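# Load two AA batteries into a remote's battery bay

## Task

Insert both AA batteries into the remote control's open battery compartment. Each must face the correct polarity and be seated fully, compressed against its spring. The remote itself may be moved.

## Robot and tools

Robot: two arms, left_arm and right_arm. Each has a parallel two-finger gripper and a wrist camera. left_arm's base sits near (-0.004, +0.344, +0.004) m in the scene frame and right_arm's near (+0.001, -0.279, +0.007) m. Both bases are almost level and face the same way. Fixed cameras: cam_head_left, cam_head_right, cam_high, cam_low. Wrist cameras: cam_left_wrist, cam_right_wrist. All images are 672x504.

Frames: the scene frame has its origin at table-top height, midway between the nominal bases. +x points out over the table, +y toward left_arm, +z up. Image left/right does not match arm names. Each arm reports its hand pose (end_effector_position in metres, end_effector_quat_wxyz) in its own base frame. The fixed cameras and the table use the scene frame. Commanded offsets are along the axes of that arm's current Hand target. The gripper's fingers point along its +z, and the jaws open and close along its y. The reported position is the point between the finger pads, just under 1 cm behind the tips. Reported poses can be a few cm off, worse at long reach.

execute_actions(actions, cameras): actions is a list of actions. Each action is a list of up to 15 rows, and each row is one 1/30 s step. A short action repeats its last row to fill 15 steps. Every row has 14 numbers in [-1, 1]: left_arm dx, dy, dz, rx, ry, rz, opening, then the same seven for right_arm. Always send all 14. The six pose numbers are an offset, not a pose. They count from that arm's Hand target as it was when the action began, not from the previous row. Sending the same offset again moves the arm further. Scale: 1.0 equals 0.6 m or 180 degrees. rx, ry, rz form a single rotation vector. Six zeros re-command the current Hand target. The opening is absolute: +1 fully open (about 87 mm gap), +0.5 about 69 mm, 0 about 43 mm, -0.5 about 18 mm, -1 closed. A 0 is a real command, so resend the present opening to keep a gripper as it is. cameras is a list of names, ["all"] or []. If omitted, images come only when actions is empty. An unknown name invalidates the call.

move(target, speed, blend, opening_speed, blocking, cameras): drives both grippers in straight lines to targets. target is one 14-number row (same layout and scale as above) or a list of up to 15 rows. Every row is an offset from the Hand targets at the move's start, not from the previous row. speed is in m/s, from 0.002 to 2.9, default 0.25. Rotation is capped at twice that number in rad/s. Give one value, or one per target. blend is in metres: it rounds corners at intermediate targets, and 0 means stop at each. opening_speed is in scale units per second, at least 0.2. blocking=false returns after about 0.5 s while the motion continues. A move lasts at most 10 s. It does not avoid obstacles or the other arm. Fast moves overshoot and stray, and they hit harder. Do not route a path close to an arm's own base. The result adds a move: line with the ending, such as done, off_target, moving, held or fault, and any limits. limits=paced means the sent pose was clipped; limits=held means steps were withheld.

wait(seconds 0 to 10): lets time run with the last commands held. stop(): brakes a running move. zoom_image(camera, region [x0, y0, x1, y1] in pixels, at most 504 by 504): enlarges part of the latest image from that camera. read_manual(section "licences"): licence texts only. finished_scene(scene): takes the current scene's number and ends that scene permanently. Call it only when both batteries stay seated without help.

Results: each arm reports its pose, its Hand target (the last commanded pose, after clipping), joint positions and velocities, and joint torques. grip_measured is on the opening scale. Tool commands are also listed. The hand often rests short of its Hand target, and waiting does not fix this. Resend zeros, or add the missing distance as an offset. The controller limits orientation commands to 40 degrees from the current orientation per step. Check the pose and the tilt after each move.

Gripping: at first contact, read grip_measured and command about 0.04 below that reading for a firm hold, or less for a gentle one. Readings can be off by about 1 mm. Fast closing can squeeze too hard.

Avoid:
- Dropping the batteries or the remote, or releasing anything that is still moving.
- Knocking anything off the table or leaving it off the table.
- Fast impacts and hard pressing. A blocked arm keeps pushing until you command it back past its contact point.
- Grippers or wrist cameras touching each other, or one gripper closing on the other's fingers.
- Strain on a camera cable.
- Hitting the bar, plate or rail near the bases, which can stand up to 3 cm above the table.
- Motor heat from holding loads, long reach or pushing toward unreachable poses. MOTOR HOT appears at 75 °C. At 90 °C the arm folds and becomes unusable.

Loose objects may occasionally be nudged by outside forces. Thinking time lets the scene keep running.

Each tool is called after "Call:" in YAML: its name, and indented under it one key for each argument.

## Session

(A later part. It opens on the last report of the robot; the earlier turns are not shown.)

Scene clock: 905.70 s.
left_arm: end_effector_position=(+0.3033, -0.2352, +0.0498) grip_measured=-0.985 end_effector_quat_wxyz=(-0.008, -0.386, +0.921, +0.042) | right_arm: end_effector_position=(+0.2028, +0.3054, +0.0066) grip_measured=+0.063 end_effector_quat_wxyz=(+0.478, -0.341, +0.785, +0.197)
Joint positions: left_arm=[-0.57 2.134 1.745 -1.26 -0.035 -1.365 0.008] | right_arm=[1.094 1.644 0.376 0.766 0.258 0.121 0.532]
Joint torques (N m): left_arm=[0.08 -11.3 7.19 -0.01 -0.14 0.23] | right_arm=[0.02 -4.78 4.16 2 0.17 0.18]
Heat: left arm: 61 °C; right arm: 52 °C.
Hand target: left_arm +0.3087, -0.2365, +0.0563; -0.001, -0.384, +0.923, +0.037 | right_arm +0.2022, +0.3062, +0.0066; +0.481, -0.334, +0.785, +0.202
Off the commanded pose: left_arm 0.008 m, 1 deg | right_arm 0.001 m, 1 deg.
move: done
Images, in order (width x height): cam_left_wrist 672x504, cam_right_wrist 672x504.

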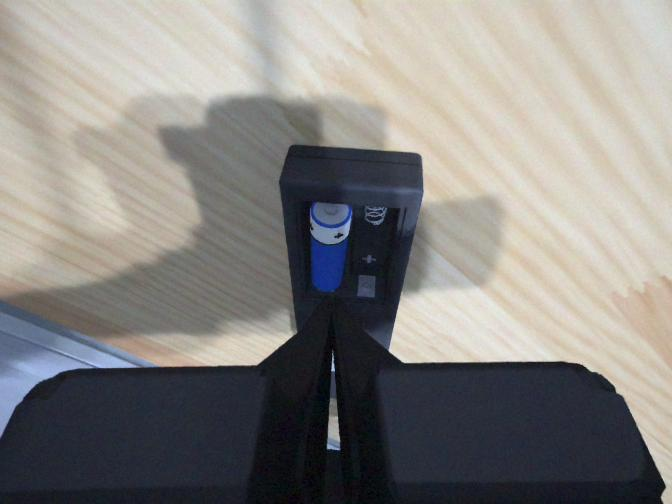

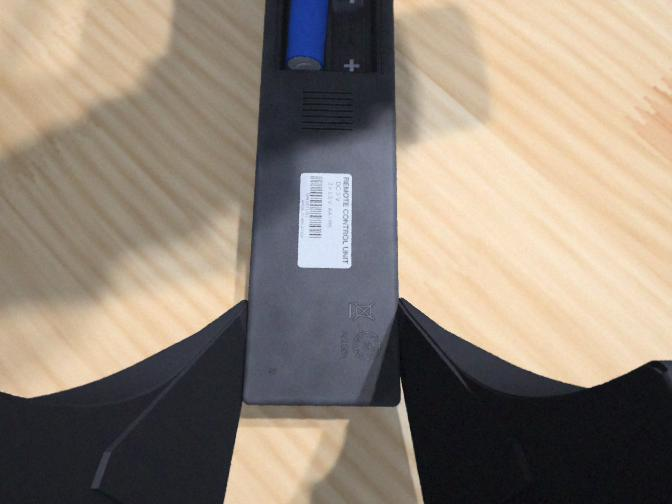

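Call:
move:
  target: [-0.0150, 0.0083, 0.0067, -0.0056, 0, 0, -1.0, 0, 0, 0, 0, 0, 0, 0.0]
  speed: 0.06
  cameras: ["cam_left_wrist"]

Call:
zoom_image:
  camera: "cam_left_wrist"
  region: [270, 180, 430, 320]

Scene clock: 914.77 s.
left_arm: end_effector_position=(+0.3057, -0.2284, +0.0500) grip_measured=-0.985 end_effector_quat_wxyz=(-0.010, -0.384, +0.922, +0.044) | right_arm: end_effector_position=(+0.2028, +0.3054, +0.0066) grip_measured=+0.063 end_effector_quat_wxyz=(+0.478, -0.341, +0.785, +0.197)
Joint positions: left_arm=[-0.552 2.134 1.745 -1.265 -0.035 -1.343 0.008] | right_arm=[1.094 1.644 0.376 0.766 0.258 0.121 0.532]
Joint torques (N m): left_arm=[0.5 -10.62 6.83 -0.01 -0.2 0.23] | right_arm=[0.02 -4.78 4.16 2 0.17 0.19]
Heat: left arm: 61 °C; right arm: 52 °C.
Hand target: left_arm +0.3114, -0.2263, +0.0529; -0.004, -0.384, +0.922, +0.045 | right_arm +0.2022, +0.3062, +0.0066; +0.481, -0.334, +0.785, +0.202
Off the commanded pose: left_arm 0.007 m, 1 deg | right_arm 0.001 m, 1 deg.
move: done
Images, in order (width x height): cam_left_wrist 672x504.

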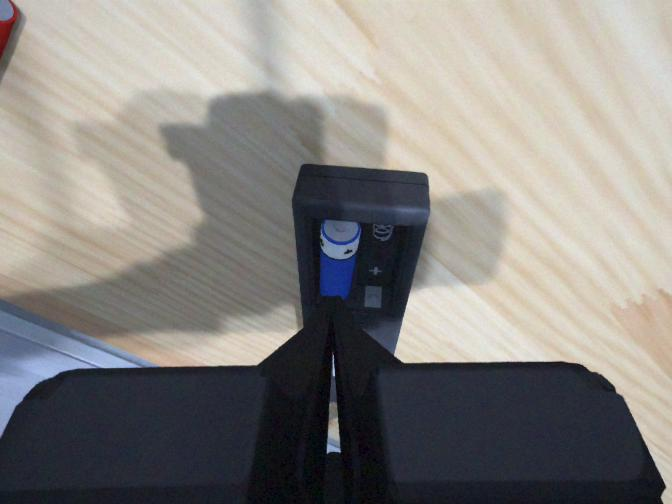

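Scaled by 3.150.

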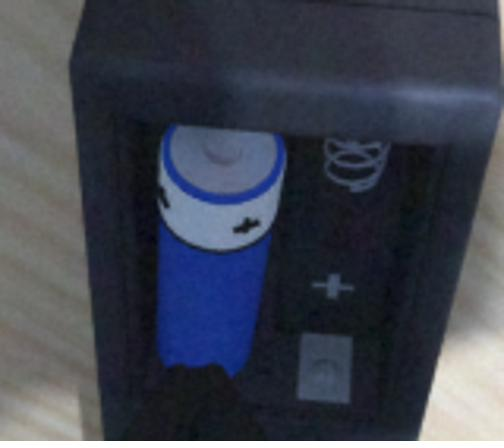

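Call:
move:
  target: [-0.0027, -0.0012, 0.0234, 0, 0, 0, -1.0, 0, 0, 0, 0, 0, 0, 0.0]
  speed: 0.06
  cameras: ["cam_left_wrist"]

Call:
zoom_image:
  camera: "cam_left_wrist"
  region: [270, 180, 430, 320]

Scene clock: 922.17 s.
left_arm: end_effector_position=(+0.3079, -0.2276, +0.0455) grip_measured=-0.985 end_effector_quat_wxyz=(-0.008, -0.384, +0.922, +0.041) | right_arm: end_effector_position=(+0.2028, +0.3054, +0.0066) grip_measured=+0.063 end_effector_quat_wxyz=(+0.478, -0.341, +0.785, +0.197)
Joint positions: left_arm=[-0.547 2.134 1.728 -1.24 -0.035 -1.337 0.008] | right_arm=[1.094 1.644 0.376 0.766 0.258 0.121 0.532]
Joint torques (N m): left_arm=[0.69 -9.74 4.98 0.24 -0.21 0.2] | right_arm=[0.02 -4.79 4.16 2 0.17 0.18]
Heat: left arm: 60 °C; right arm: 52 °C.
Hand target: left_arm +0.3125, -0.2246, +0.0389; -0.004, -0.384, +0.922, +0.045 | right_arm +0.2022, +0.3062, +0.0066; +0.481, -0.334, +0.785, +0.202
Off the commanded pose: left_arm 0.009 m, 1 deg | right_arm 0.001 m, 1 deg.
move: done
Images, in order (width x height): cam_left_wrist 672x504.

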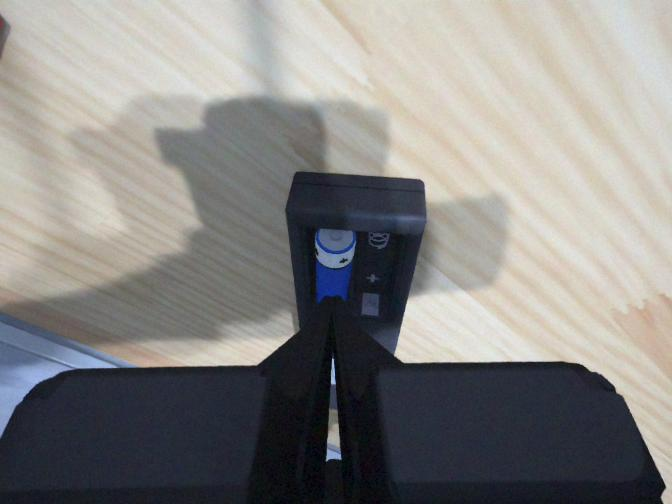

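Scaled by 3.150.

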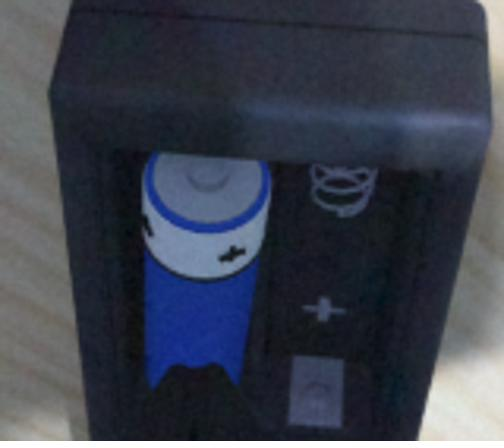

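Call:
move:
  target: [-0.0017, 0.0005, 0.0200, 0, 0, 0, -1.0, 0, 0, 0, 0, 0, 0, 0.0]
  speed: 0.04
  cameras: ["cam_left_wrist"]

Call:
zoom_image:
  camera: "cam_left_wrist"
  region: [270, 180, 430, 320]

Scene clock: 939.37 s.
left_arm: end_effector_position=(+0.3064, -0.2255, +0.0327) grip_measured=-0.985 end_effector_quat_wxyz=(-0.010, -0.383, +0.923, +0.044) | right_arm: end_effector_position=(+0.2028, +0.3054, +0.0066) grip_measured=+0.063 end_effector_quat_wxyz=(+0.478, -0.341, +0.785, +0.197)
Joint positions: left_arm=[-0.544 2.144 1.69 -1.201 -0.035 -1.333 0.008] | right_arm=[1.094 1.644 0.376 0.766 0.258 0.121 0.532]
Joint torques (N m): left_arm=[0.81 -10.06 4.83 0.29 -0.21 0.18] | right_arm=[0.02 -4.79 4.18 2 0.17 0.18]
Heat: left arm: 59 °C; right arm: 52 °C.
Hand target: left_arm +0.3124, -0.2227, +0.0269; -0.004, -0.384, +0.922, +0.045 | right_arm +0.2022, +0.3062, +0.0066; +0.481, -0.334, +0.785, +0.202
Off the commanded pose: left_arm 0.009 m, 1 deg | right_arm 0.001 m, 1 deg.
move: done
Images, in order (width x height): cam_left_wrist 672x504.

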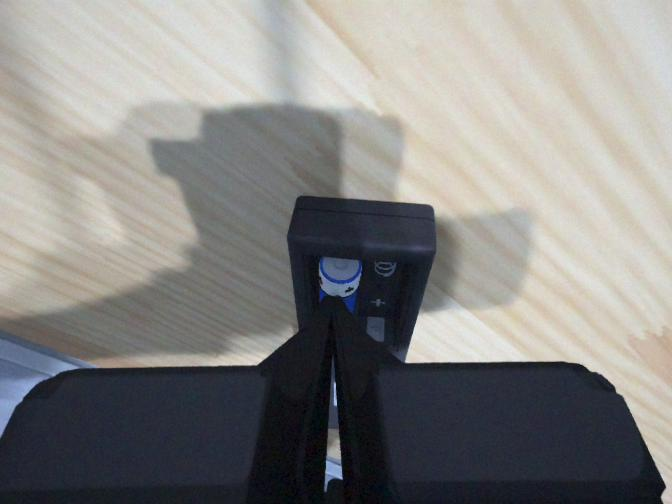

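Scaled by 3.150.

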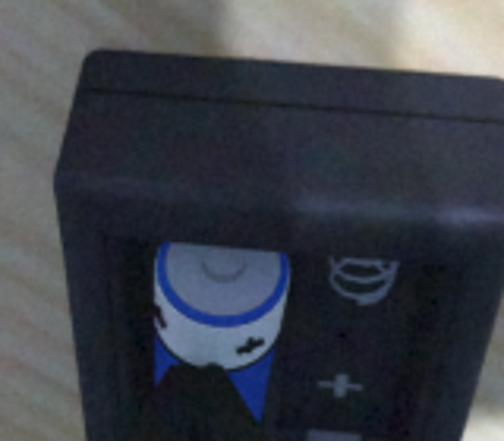

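Call:
move:
  target: [0.0035, -0.0035, 0.0015, 0.0025, 0, 0, -1.0, 0, 0, 0, 0, 0, 0, 0.0]
  speed: 0.04
  cameras: ["cam_left_wrist"]

Call:
zoom_image:
  camera: "cam_left_wrist"
  region: [270, 200, 430, 340]

Scene clock: 946.63 s.
left_arm: end_effector_position=(+0.3071, -0.2259, +0.0326) grip_measured=-0.985 end_effector_quat_wxyz=(-0.010, -0.383, +0.923, +0.043) | right_arm: end_effector_position=(+0.2028, +0.3054, +0.0066) grip_measured=+0.063 end_effector_quat_wxyz=(+0.478, -0.341, +0.785, +0.197)
Joint positions: left_arm=[-0.544 2.144 1.69 -1.198 -0.035 -1.333 0.008] | right_arm=[1.094 1.644 0.376 0.766 0.258 0.121 0.532]
Joint torques (N m): left_arm=[0.24 -10.13 4.45 0.37 -0.18 0.15] | right_arm=[0.02 -4.78 4.16 2 0.17 0.18]
Heat: left arm: 60 °C; right arm: 52 °C.
Hand target: left_arm +0.3124, -0.2256, +0.0258; -0.002, -0.384, +0.922, +0.041 | right_arm +0.2022, +0.3062, +0.0066; +0.481, -0.334, +0.785, +0.202
Off the commanded pose: left_arm 0.009 m, 1 deg | right_arm 0.001 m, 1 deg.
move: done
Images, in order (width x height): cam_left_wrist 672x504.

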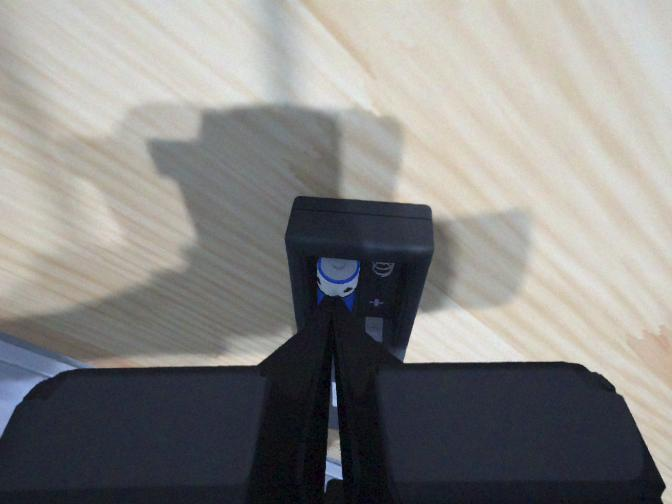

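Scaled by 3.150.

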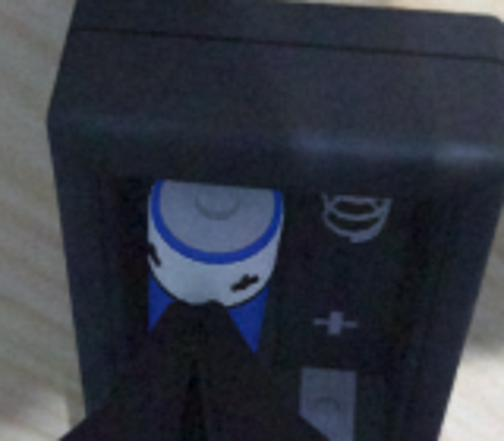

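Call:
move:
  target: [0.0067, -0.0012, 0.0098, 0, 0, 0, -1.0, 0, 0, 0, 0, 0, 0, 0.0]
  speed: 0.03
  cameras: ["cam_left_wrist"]

Call:
zoom_image:
  camera: "cam_left_wrist"
  region: [270, 200, 430, 340]

Scene clock: 950.70 s.
left_arm: end_effector_position=(+0.3058, -0.2274, +0.0316) grip_measured=-0.985 end_effector_quat_wxyz=(-0.014, -0.383, +0.923, +0.040) | right_arm: end_effector_position=(+0.2028, +0.3054, +0.0066) grip_measured=+0.063 end_effector_quat_wxyz=(+0.478, -0.341, +0.785, +0.197)
Joint positions: left_arm=[-0.544 2.144 1.684 -1.192 -0.024 -1.333 0.008] | right_arm=[1.094 1.644 0.376 0.766 0.258 0.121 0.532]
Joint torques (N m): left_arm=[-0.7 -9.8 3.44 0.53 -0.29 0.04] | right_arm=[0.02 -4.78 4.16 2 0.17 0.18]
Heat: left arm: 60 °C; right arm: 52 °C.
Hand target: left_arm +0.3099, -0.2285, +0.0198; -0.002, -0.384, +0.922, +0.041 | right_arm +0.2022, +0.3062, +0.0066; +0.481, -0.334, +0.785, +0.202
Off the commanded pose: left_arm 0.013 m, 1 deg | right_arm 0.001 m, 1 deg.
move: off_target (left_arm)
Images, in order (width x height): cam_left_wrist 672x504.

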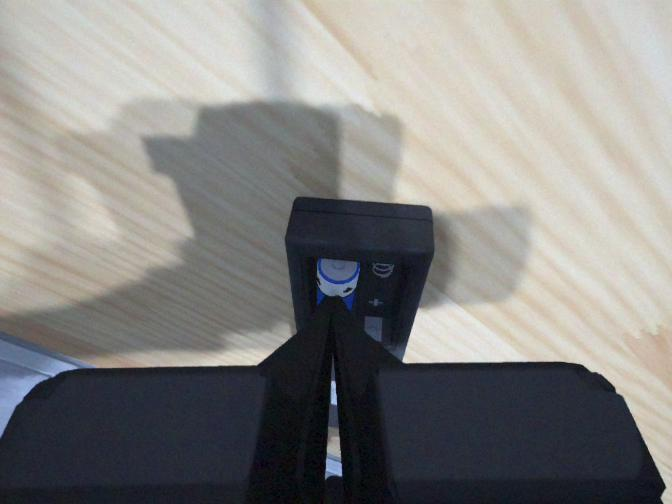

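Scaled by 3.150.

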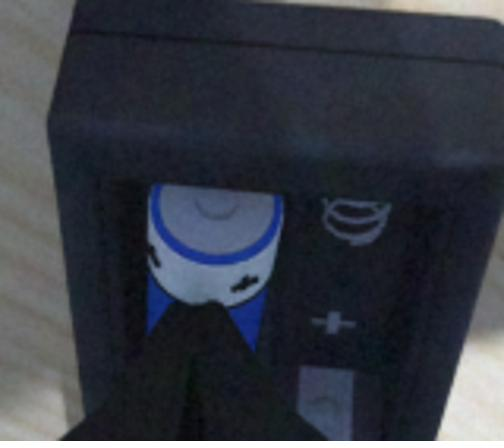

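Call:
move:
  target: [0.0050, -0.0008, 0.0082, 0, 0, 0, -1.0, 0, 0, 0, 0, 0, 0, 0.0]
  speed: 0.03
  cameras: ["cam_left_wrist"]

Call:
zoom_image:
  camera: "cam_left_wrist"
  region: [270, 200, 430, 340]

Scene clock: 954.17 s.
left_arm: end_effector_position=(+0.3058, -0.2277, +0.0308) grip_measured=-0.985 end_effector_quat_wxyz=(-0.014, -0.383, +0.923, +0.039) | right_arm: end_effector_position=(+0.2028, +0.3054, +0.0066) grip_measured=+0.063 end_effector_quat_wxyz=(+0.478, -0.341, +0.785, +0.197)
Joint positions: left_arm=[-0.544 2.144 1.681 -1.187 -0.023 -1.333 0.007] | right_arm=[1.094 1.644 0.376 0.766 0.258 0.121 0.532]
Joint torques (N m): left_arm=[-1.37 -9.57 2.52 0.65 -0.32 -0.03] | right_arm=[0.03 -4.78 4.16 2 0.17 0.18]
Heat: left arm: 60 °C; right arm: 52 °C.
Hand target: left_arm +0.3080, -0.2306, +0.0148; -0.002, -0.384, +0.922, +0.041 | right_arm +0.2022, +0.3062, +0.0066; +0.481, -0.334, +0.785, +0.202
Off the commanded pose: left_arm 0.016 m, 1 deg | right_arm 0.001 m, 1 deg.
move: off_target (left_arm)
Images, in order (width x height): cam_left_wrist 672x504.

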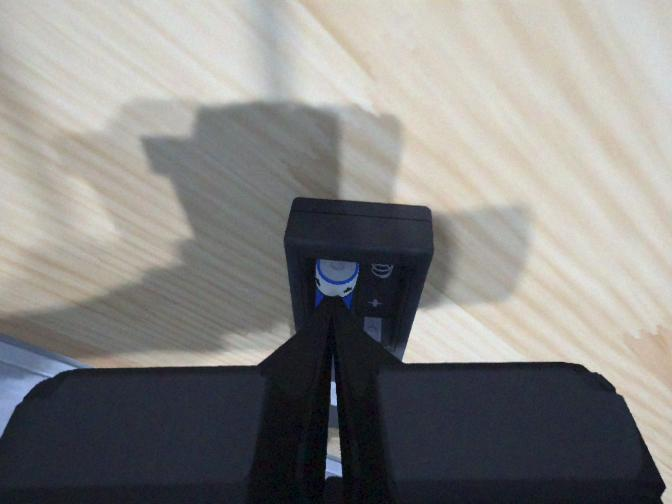

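Scaled by 3.150.

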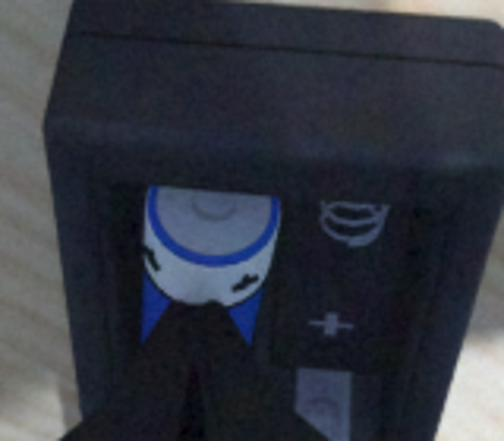

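Call:
move:
  target: [0.0060, -0.0008, 0.0066, 0, 0.0056, 0, -1.0, 0, 0, 0, 0, 0, 0, 0.0]
  speed: 0.03
  cameras: ["cam_left_wrist"]

Call:
zoom_image:
  camera: "cam_left_wrist"
  region: [270, 200, 430, 340]

Scene clock: 957.27 s.
left_arm: end_effector_position=(+0.3057, -0.2280, +0.0305) grip_measured=-0.985 end_effector_quat_wxyz=(-0.014, -0.383, +0.923, +0.037) | right_arm: end_effector_position=(+0.2028, +0.3054, +0.0066) grip_measured=+0.063 end_effector_quat_wxyz=(+0.478, -0.341, +0.785, +0.197)
Joint positions: left_arm=[-0.544 2.141 1.675 -1.181 -0.021 -1.333 0.007] | right_arm=[1.094 1.644 0.376 0.766 0.258 0.121 0.532]
Joint torques (N m): left_arm=[-1.47 -8.72 2.11 0.72 -0.13 -0.04] | right_arm=[0.02 -4.78 4.16 2 0.17 0.18]
Heat: left arm: 60 °C; right arm: 52 °C.
Hand target: left_arm +0.3057, -0.2332, +0.0108; -0.010, -0.384, +0.922, +0.038 | right_arm +0.2022, +0.3062, +0.0066; +0.481, -0.334, +0.785, +0.202
Off the commanded pose: left_arm 0.020 m, 0 deg | right_arm 0.001 m, 1 deg.
move: off_target (left_arm)
Images, in order (width x height): cam_left_wrist 672x504.

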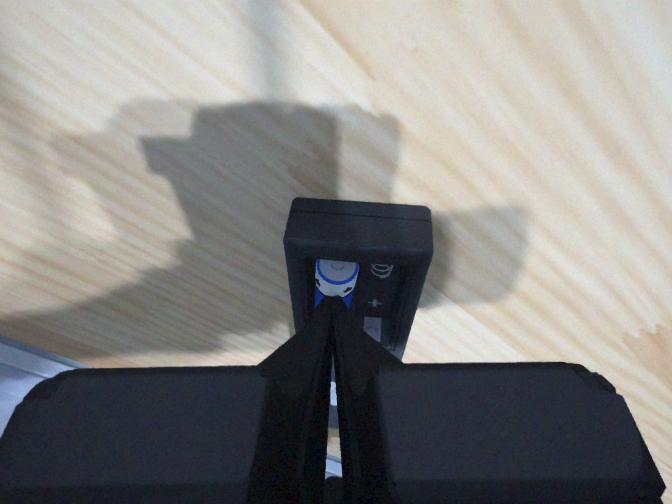

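Scaled by 3.150.

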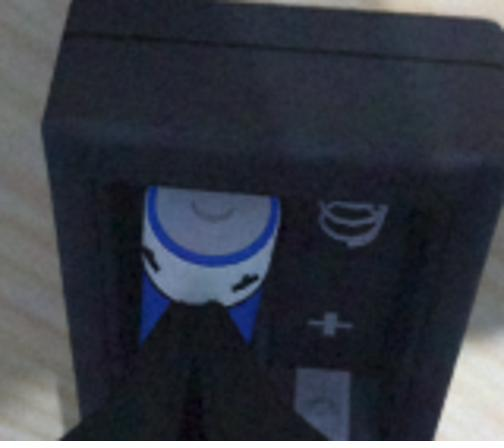

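Call:
move:
  target: [0.0090, -0.0005, 0.0033, 0, 0, 0, -1.0, 0, 0, 0, 0, 0, 0, 0.0]
  speed: 0.03
  cameras: ["cam_left_wrist"]

Call:
zoom_image:
  camera: "cam_left_wrist"
  region: [270, 200, 430, 340]

Scene clock: 964.93 s.
left_arm: end_effector_position=(+0.3049, -0.2304, +0.0298) grip_measured=-0.985 end_effector_quat_wxyz=(-0.013, -0.384, +0.923, +0.033) | right_arm: end_effector_position=(+0.2028, +0.3054, +0.0066) grip_measured=+0.063 end_effector_quat_wxyz=(+0.478, -0.341, +0.785, +0.197)
Joint positions: left_arm=[-0.549 2.136 1.665 -1.169 -0.017 -1.338 0.007] | right_arm=[1.094 1.644 0.376 0.766 0.258 0.121 0.532]
Joint torques (N m): left_arm=[-2.33 -8.46 1.96 0.7 -0.17 -0.12] | right_arm=[0.03 -4.78 4.18 2 0.17 0.18]
Heat: left arm: 59 °C; right arm: 52 °C.
Hand target: left_arm +0.3019, -0.2370, +0.0085; -0.010, -0.384, +0.922, +0.038 | right_arm +0.2022, +0.3062, +0.0066; +0.481, -0.334, +0.785, +0.202
Off the commanded pose: left_arm 0.022 m, 1 deg | right_arm 0.001 m, 1 deg.
move: off_target (left_arm)
Images, in order (width x height): cam_left_wrist 672x504.

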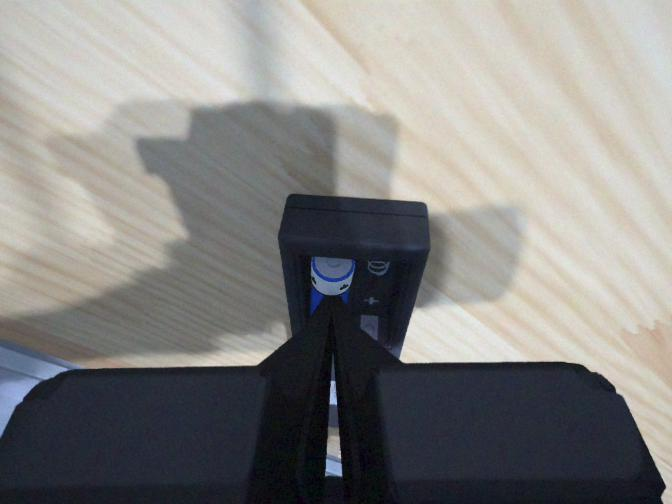

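Scaled by 3.150.

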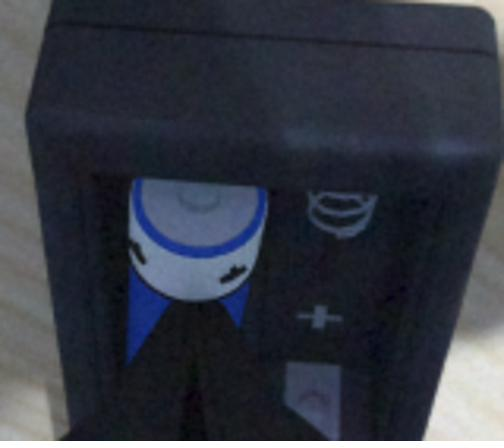

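Call:
zoom_image:
  camera: "cam_left_wrist"
  region: [275, 235, 435, 345]

Call:
wait:
  seconds: 0
  cameras: ["cam_right_wrist", "cam_low"]

Call:
zoom_image:
  camera: "cam_low"
  region: [280, 188, 330, 228]

Call:
zoom_image:
  camera: "cam_right_wrist"
  region: [265, 0, 345, 76]

Scaled by 3.150.

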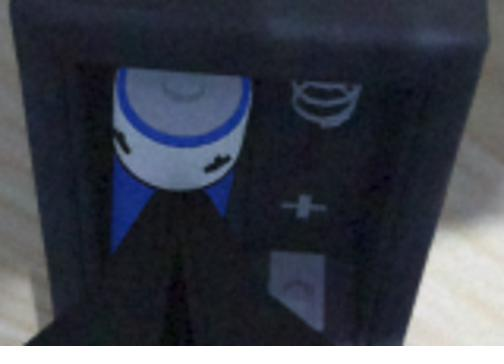

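Scene clock: 984.80 s.
left_arm: end_effector_position=(+0.3049, -0.2304, +0.0298) grip_measured=-0.985 end_effector_quat_wxyz=(-0.013, -0.384, +0.923, +0.033) | right_arm: end_effector_position=(+0.2028, +0.3054, +0.0066) grip_measured=+0.063 end_effector_quat_wxyz=(+0.478, -0.341, +0.785, +0.197)
Joint positions: left_arm=[-0.549 2.136 1.665 -1.169 -0.017 -1.338 0.007] | right_arm=[1.094 1.644 0.376 0.766 0.258 0.121 0.532]
Joint torques (N m): left_arm=[-2.33 -8.43 1.98 0.69 -0.18 -0.12] | right_arm=[0.03 -4.79 4.16 2 0.17 0.18]
Heat: left arm: 57 °C; right arm: 52 °C.
Hand target: left_arm +0.3019, -0.2370, +0.0085; -0.010, -0.384, +0.922, +0.038 | right_arm +0.2022, +0.3062, +0.0066; +0.481, -0.334, +0.785, +0.202
Tool commands: left_gripper/opening=-1.0 right_gripper/opening=+0.0
Off the commanded pose: left_arm 0.022 m, 1 deg | right_arm 0.001 m, 1 deg.
Images, in order (width x height): cam_low 672x504, cam_right_wrist 672x504.

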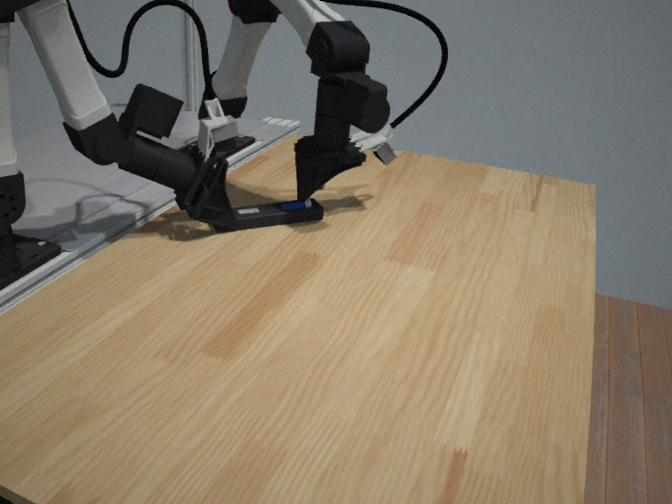

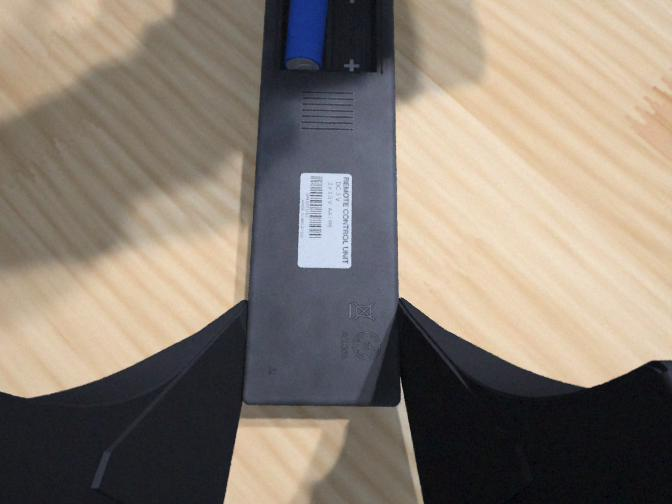

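Scaled by 10.080.

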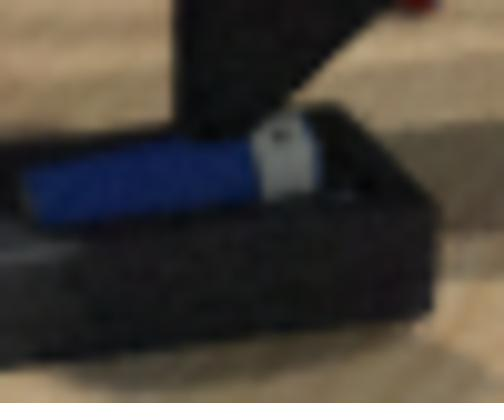

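Scaled by 6.300.

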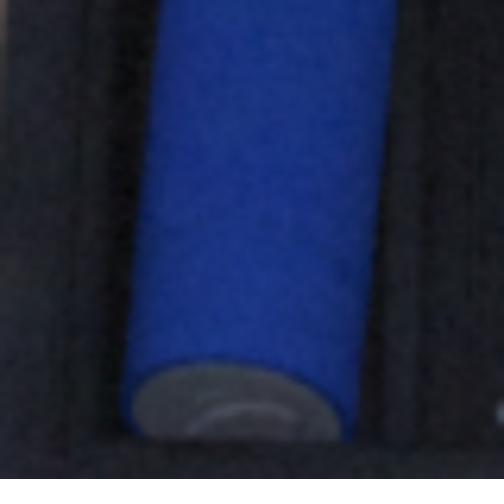

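Call:
move:
  target: [-0.0034, 0.00647, 0.00223, -0.0111, 0, 0, -1.0, 0, 0, 0, 0, 0, 0, 0.0]
  speed: 0.03
  cameras: ["cam_left_wrist"]

Call:
zoom_image:
  camera: "cam_left_wrist"
  region: [275, 220, 435, 345]

Scene clock: 999.57 s.
left_arm: end_effector_position=(+0.3048, -0.2303, +0.0301) grip_measured=-0.985 end_effector_quat_wxyz=(-0.014, -0.384, +0.923, +0.033) | right_arm: end_effector_position=(+0.2028, +0.3054, +0.0066) grip_measured=+0.063 end_effector_quat_wxyz=(+0.478, -0.341, +0.785, +0.197)
Joint positions: left_arm=[-0.549 2.136 1.667 -1.17 -0.017 -1.338 0.007] | right_arm=[1.094 1.644 0.376 0.766 0.258 0.121 0.532]
Joint torques (N m): left_arm=[-1.95 -6.49 3.81 0.35 -0.26 -0.09] | right_arm=[0.03 -4.78 4.16 2 0.17 0.18]
Heat: left arm: 56 °C; right arm: 52 °C.
Hand target: left_arm +0.3005, -0.2328, +0.0076; -0.017, -0.384, +0.922, +0.054 | right_arm +0.2022, +0.3062, +0.0066; +0.481, -0.334, +0.785, +0.202
Off the commanded pose: left_arm 0.023 m, 2 deg | right_arm 0.001 m, 1 deg.
move: off_target (left_arm)
Images, in order (width x height): cam_left_wrist 672x504.

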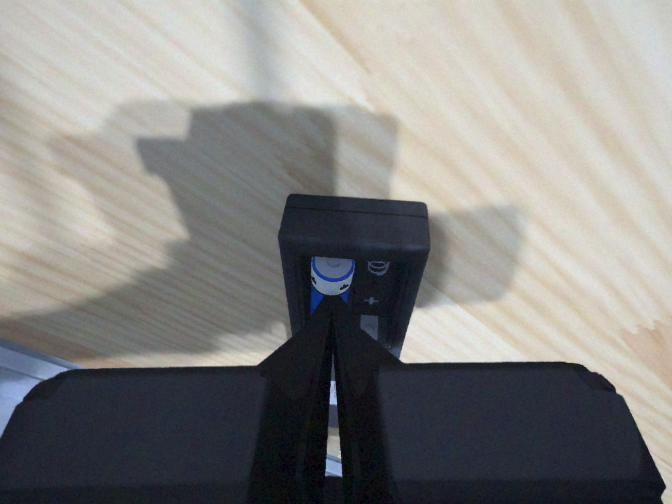

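Scaled by 3.150.

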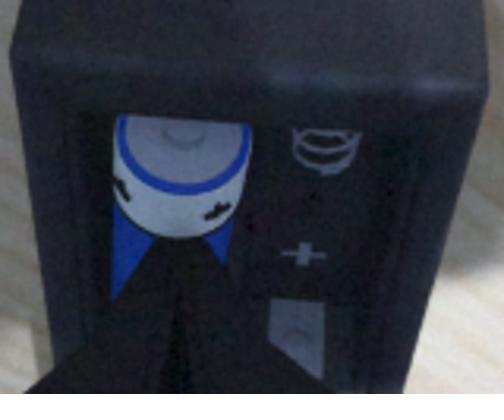

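Call:
move:
  target:
    - [-0.0009, 0.0060, -0.0660, 0.0056, 0, 0, -1.0, 0, 0, 0, 0, 0, 0, 0.0]
    - [-0.0009, -0.0180, -0.0700, 0.0111, 0, 0, -1.0, 0, 0, 0, 0, 0, 0, 0.0]
  speed: 0.08
  cameras: ["cam_left_wrist"]

Call:
zoom_image:
  camera: "cam_left_wrist"
  region: [265, 180, 445, 330]

Scene clock: 1051.07 s.
left_arm: end_effector_position=(+0.3085, -0.2398, +0.0467) grip_measured=-0.985 end_effector_quat_wxyz=(-0.015, -0.381, +0.924, +0.037) | right_arm: end_effector_position=(+0.2028, +0.3054, +0.0066) grip_measured=+0.063 end_effector_quat_wxyz=(+0.478, -0.341, +0.785, +0.197)
Joint positions: left_arm=[-0.565 2.166 1.78 -1.263 -0.018 -1.347 0.007] | right_arm=[1.094 1.644 0.376 0.766 0.258 0.121 0.532]
Joint torques (N m): left_arm=[-0.9 -10.19 7.15 0.04 -0.16 -0.04] | right_arm=[0.02 -4.79 4.18 2 0.17 0.18]
Heat: left arm: 52 °C; right arm: 52 °C.
Hand target: left_arm +0.3116, -0.2436, +0.0481; -0.010, -0.384, +0.922, +0.038 | right_arm +0.2022, +0.3062, +0.0066; +0.481, -0.334, +0.785, +0.202
Off the commanded pose: left_arm 0.005 m, 1 deg | right_arm 0.001 m, 1 deg.
move: done
Images, in order (width x height): cam_left_wrist 672x504.

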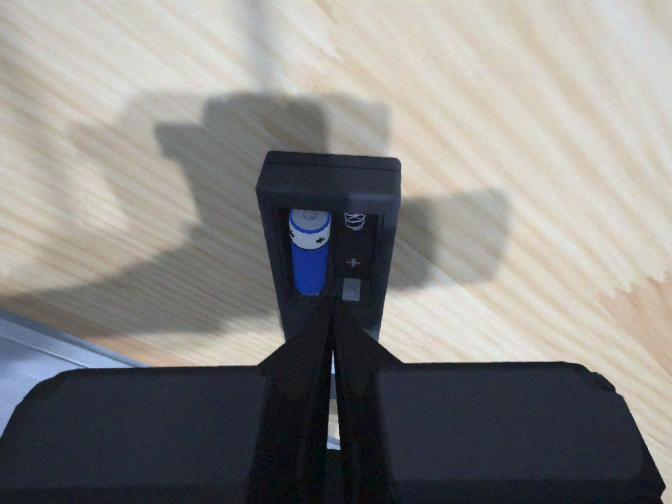

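Scaled by 2.800.

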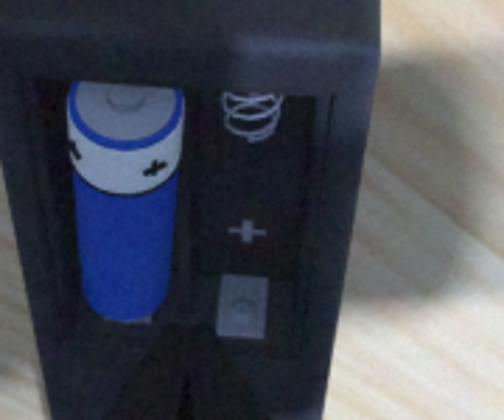

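Call:
move:
  target: [0, -0.0018, 0.0233, 0, 0, 0, -1.0, 0, 0, 0, 0, 0, 0, 0.0]
  speed: 0.06
  cameras: ["cam_left_wrist"]

Call:
zoom_image:
  camera: "cam_left_wrist"
  region: [265, 200, 445, 350]

Scene clock: 1064.20 s.
left_arm: end_effector_position=(+0.3098, -0.2407, +0.0390) grip_measured=-0.985 end_effector_quat_wxyz=(-0.015, -0.380, +0.924, +0.037) | right_arm: end_effector_position=(+0.2028, +0.3054, +0.0066) grip_measured=+0.063 end_effector_quat_wxyz=(+0.478, -0.341, +0.785, +0.197)
Joint positions: left_arm=[-0.565 2.178 1.768 -1.238 -0.018 -1.347 0.007] | right_arm=[1.094 1.644 0.376 0.766 0.258 0.121 0.532]
Joint torques (N m): left_arm=[-0.75 -10.45 5.03 0.22 -0.16 -0.03] | right_arm=[0.03 -4.78 4.18 2 0.17 0.18]
Heat: left arm: 55 °C; right arm: 52 °C.
Hand target: left_arm +0.3117, -0.2435, +0.0341; -0.010, -0.384, +0.922, +0.038 | right_arm +0.2022, +0.3062, +0.0066; +0.481, -0.334, +0.785, +0.202
Off the commanded pose: left_arm 0.006 m, 1 deg | right_arm 0.001 m, 1 deg.
move: done
Images, in order (width x height): cam_left_wrist 672x504.

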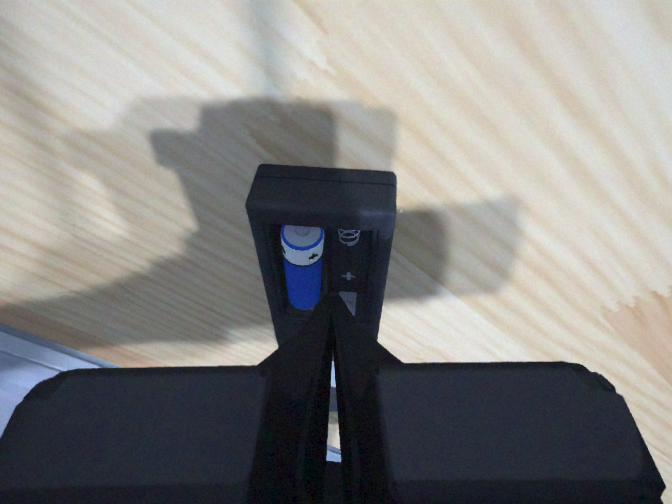

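Scaled by 2.800.

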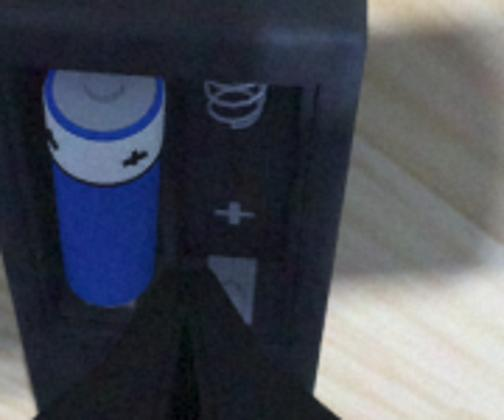

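Call:
move:
  target: [0, -0.0023, 0.0300, 0, 0, 0, -1.0, 0, 0, 0, 0, 0, 0, 0.0]
  speed: 0.05
  cameras: ["cam_left_wrist"]

Call:
zoom_image:
  camera: "cam_left_wrist"
  region: [265, 200, 445, 350]

Scene clock: 1068.47 s.
left_arm: end_effector_position=(+0.3100, -0.2409, +0.0211) grip_measured=-0.985 end_effector_quat_wxyz=(-0.015, -0.381, +0.924, +0.037) | right_arm: end_effector_position=(+0.2028, +0.3054, +0.0066) grip_measured=+0.063 end_effector_quat_wxyz=(+0.478, -0.341, +0.785, +0.197)
Joint positions: left_arm=[-0.565 2.193 1.72 -1.175 -0.018 -1.347 0.007] | right_arm=[1.094 1.644 0.376 0.766 0.258 0.121 0.532]
Joint torques (N m): left_arm=[-0.75 -10.51 4.96 0.23 -0.16 -0.03] | right_arm=[0.02 -4.78 4.16 2 0.17 0.18]
Heat: left arm: 56 °C; right arm: 52 °C.
Hand target: left_arm +0.3118, -0.2433, +0.0161; -0.010, -0.384, +0.922, +0.038 | right_arm +0.2022, +0.3062, +0.0066; +0.481, -0.334, +0.785, +0.202
Off the commanded pose: left_arm 0.006 m, 1 deg | right_arm 0.001 m, 1 deg.
move: done
Images, in order (width x height): cam_left_wrist 672x504.

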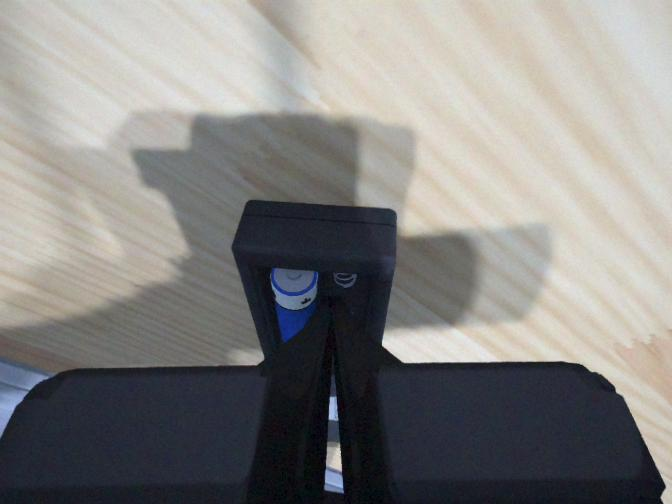

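Scaled by 2.800.

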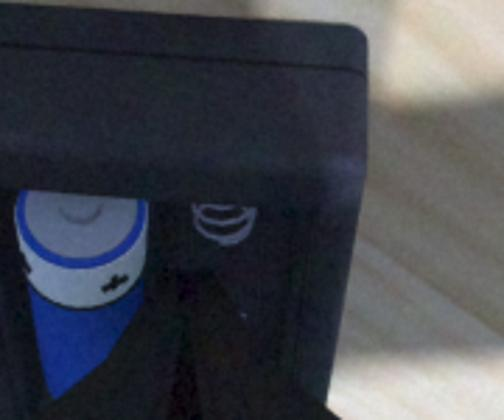

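Call:
move:
  target: [0, 0.0083, 0, -0.0056, 0, 0, -1.0, 0, 0, 0, 0, 0, 0, 0.0]
  speed: 0.03
  cameras: ["cam_left_wrist"]

Call:
zoom_image:
  camera: "cam_left_wrist"
  region: [245, 200, 425, 350]

Scene clock: 1073.90 s.
left_arm: end_effector_position=(+0.3101, -0.2409, +0.0211) grip_measured=-0.985 end_effector_quat_wxyz=(-0.015, -0.381, +0.924, +0.037) | right_arm: end_effector_position=(+0.2028, +0.3054, +0.0066) grip_measured=+0.063 end_effector_quat_wxyz=(+0.478, -0.341, +0.785, +0.197)
Joint positions: left_arm=[-0.565 2.193 1.72 -1.175 -0.018 -1.347 0.007] | right_arm=[1.094 1.644 0.376 0.766 0.258 0.121 0.532]
Joint torques (N m): left_arm=[-0.61 -10.74 4.68 0.09 -0.2 -0.02] | right_arm=[0.02 -4.78 4.18 2 0.17 0.18]
Heat: left arm: 56 °C; right arm: 52 °C.
Hand target: left_arm +0.3083, -0.2398, +0.0165; -0.014, -0.384, +0.922, +0.046 | right_arm +0.2022, +0.3062, +0.0066; +0.481, -0.334, +0.785, +0.202
Off the commanded pose: left_arm 0.005 m, 1 deg | right_arm 0.001 m, 1 deg.
move: done
Images, in order (width x height): cam_left_wrist 672x504.

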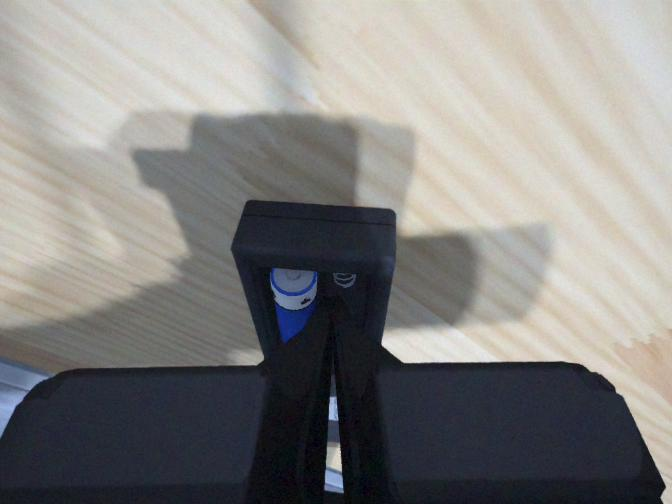

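Scaled by 2.800.

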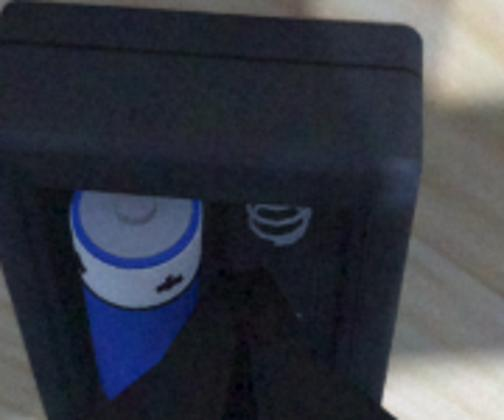

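Call:
move:
  target: [0, 0.0083, 0, -0.0056, 0, 0, -1.0, 0, 0, 0, 0, 0, 0, 0.0]
  speed: 0.03
  cameras: ["cam_left_wrist"]

Call:
zoom_image:
  camera: "cam_left_wrist"
  region: [245, 200, 425, 350]

Scene clock: 1076.87 s.
left_arm: end_effector_position=(+0.3091, -0.2403, +0.0203) grip_measured=-0.985 end_effector_quat_wxyz=(-0.016, -0.381, +0.924, +0.038) | right_arm: end_effector_position=(+0.2028, +0.3054, +0.0066) grip_measured=+0.063 end_effector_quat_wxyz=(+0.478, -0.341, +0.785, +0.197)
Joint positions: left_arm=[-0.565 2.193 1.717 -1.175 -0.018 -1.347 0.007] | right_arm=[1.094 1.644 0.376 0.766 0.258 0.121 0.532]
Joint torques (N m): left_arm=[-0.54 -10.97 4.68 -0.08 -0.24 -0.01] | right_arm=[0.03 -4.78 4.16 2 0.17 0.18]
Heat: left arm: 56 °C; right arm: 52 °C.
Hand target: left_arm +0.3048, -0.2364, +0.0170; -0.017, -0.384, +0.922, +0.054 | right_arm +0.2022, +0.3062, +0.0066; +0.481, -0.334, +0.785, +0.202
Off the commanded pose: left_arm 0.007 m, 2 deg | right_arm 0.001 m, 1 deg.
move: done
Images, in order (width x height): cam_left_wrist 672x504.

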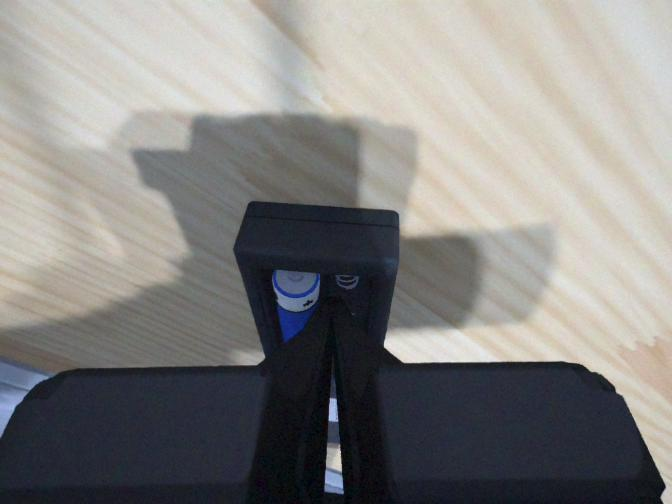

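Scaled by 2.800.

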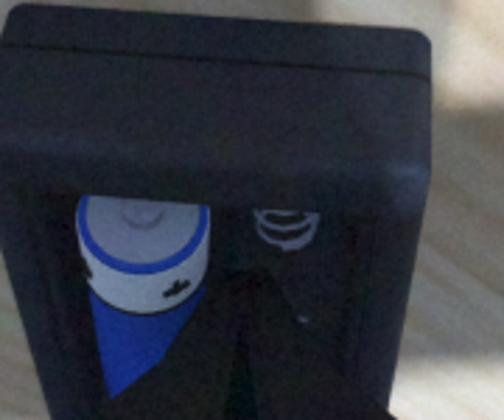

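Call:
move:
  target: [0, 0.0083, -0.0008, -0.0056, 0, 0, -1.0, 0, 0, 0, 0, 0, 0, 0.0]
  speed: 0.03
  cameras: ["cam_left_wrist"]

Call:
zoom_image:
  camera: "cam_left_wrist"
  region: [245, 200, 425, 350]

Scene clock: 1079.37 s.
left_arm: end_effector_position=(+0.3082, -0.2397, +0.0204) grip_measured=-0.985 end_effector_quat_wxyz=(-0.017, -0.381, +0.924, +0.040) | right_arm: end_effector_position=(+0.2028, +0.3055, +0.0067) grip_measured=+0.063 end_effector_quat_wxyz=(+0.478, -0.341, +0.785, +0.197)
Joint positions: left_arm=[-0.565 2.193 1.717 -1.179 -0.018 -1.348 0.007] | right_arm=[1.094 1.644 0.376 0.766 0.258 0.121 0.532]
Joint torques (N m): left_arm=[-0.46 -11.19 4.57 -0.19 -0.28 -0.01] | right_arm=[0.03 -4.78 4.18 2 0.17 0.18]
Heat: left arm: 57 °C; right arm: 52 °C.
Hand target: left_arm +0.3013, -0.2330, +0.0180; -0.021, -0.384, +0.921, +0.062 | right_arm +0.2022, +0.3063, +0.0067; +0.481, -0.334, +0.785, +0.202
Off the commanded pose: left_arm 0.010 m, 3 deg | right_arm 0.001 m, 1 deg.
move: off_target (left_arm)
Images, in order (width x height): cam_left_wrist 672x504.

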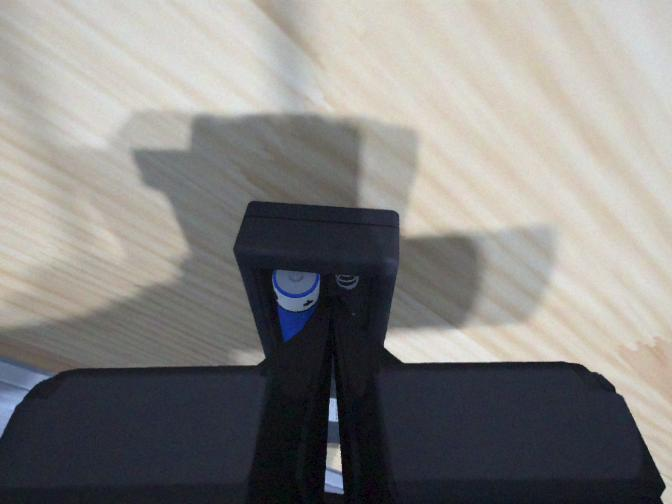

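Scaled by 2.800.

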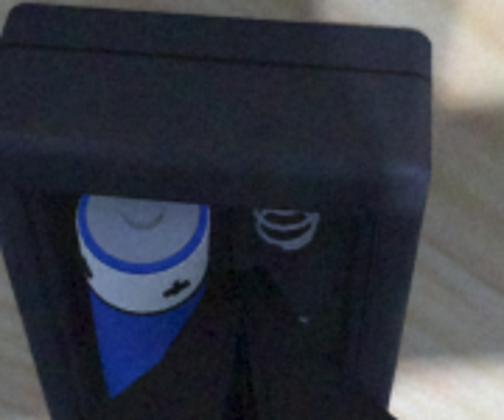

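Call:
move:
  target: [0, 0.0083, -0.0008, -0.0056, 0, 0, -1.0, 0, 0, 0, 0, 0, 0, 0.0]
  speed: 0.03
  cameras: ["cam_left_wrist"]

Call:
zoom_image:
  camera: "cam_left_wrist"
  region: [245, 200, 425, 350]

Scene clock: 1083.47 s.
left_arm: end_effector_position=(+0.3063, -0.2381, +0.0206) grip_measured=-0.985 end_effector_quat_wxyz=(-0.019, -0.381, +0.923, +0.045) | right_arm: end_effector_position=(+0.2016, +0.3064, +0.0067) grip_measured=+0.063 end_effector_quat_wxyz=(+0.477, -0.343, +0.784, +0.199)
Joint positions: left_arm=[-0.565 2.193 1.717 -1.19 -0.02 -1.349 0.007] | right_arm=[1.097 1.644 0.376 0.766 0.255 0.121 0.532]
Joint torques (N m): left_arm=[-0.34 -11.37 4.42 -0.3 -0.3 0.02] | right_arm=[-0.25 -4.78 4.15 2 0.21 0.18]
Heat: left arm: 57 °C; right arm: 52 °C.
Hand target: left_arm +0.2979, -0.2296, +0.0191; -0.024, -0.384, +0.920, +0.070 | right_arm +0.2023, +0.3062, +0.0066; +0.481, -0.333, +0.785, +0.202
Off the commanded pose: left_arm 0.012 m, 3 deg | right_arm 0.001 m, 1 deg.
move: off_target (left_arm)
Images, in order (width x height): cam_left_wrist 672x504.

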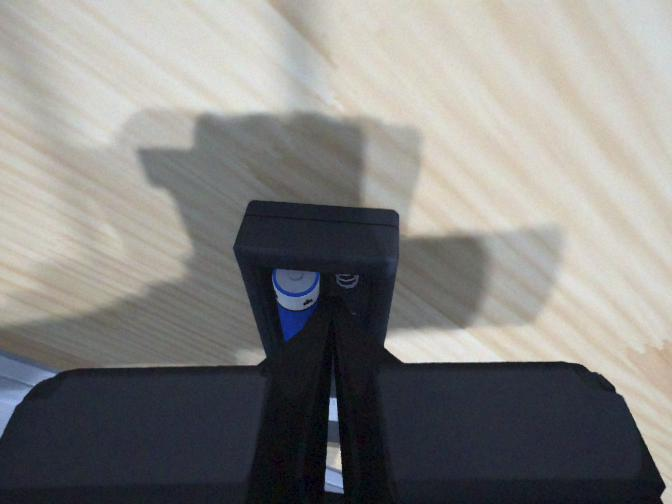

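Scaled by 2.800.

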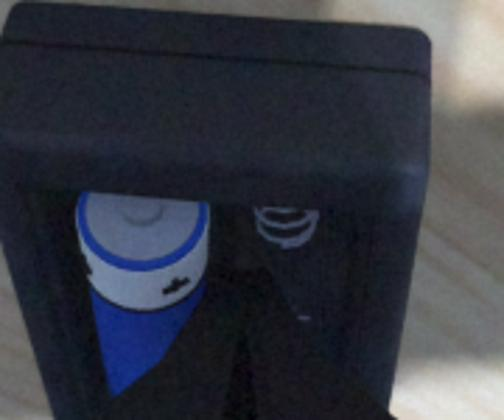

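Call:
zoom_image:
  camera: "cam_left_wrist"
  region: [255, 255, 355, 325]

Scaled by 5.040.

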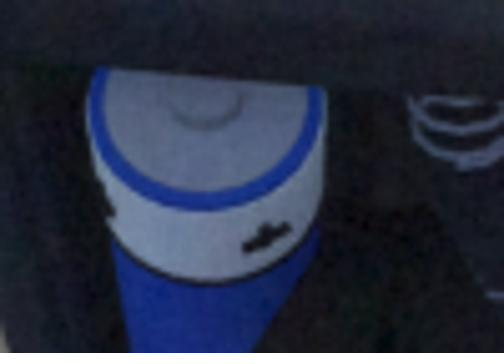

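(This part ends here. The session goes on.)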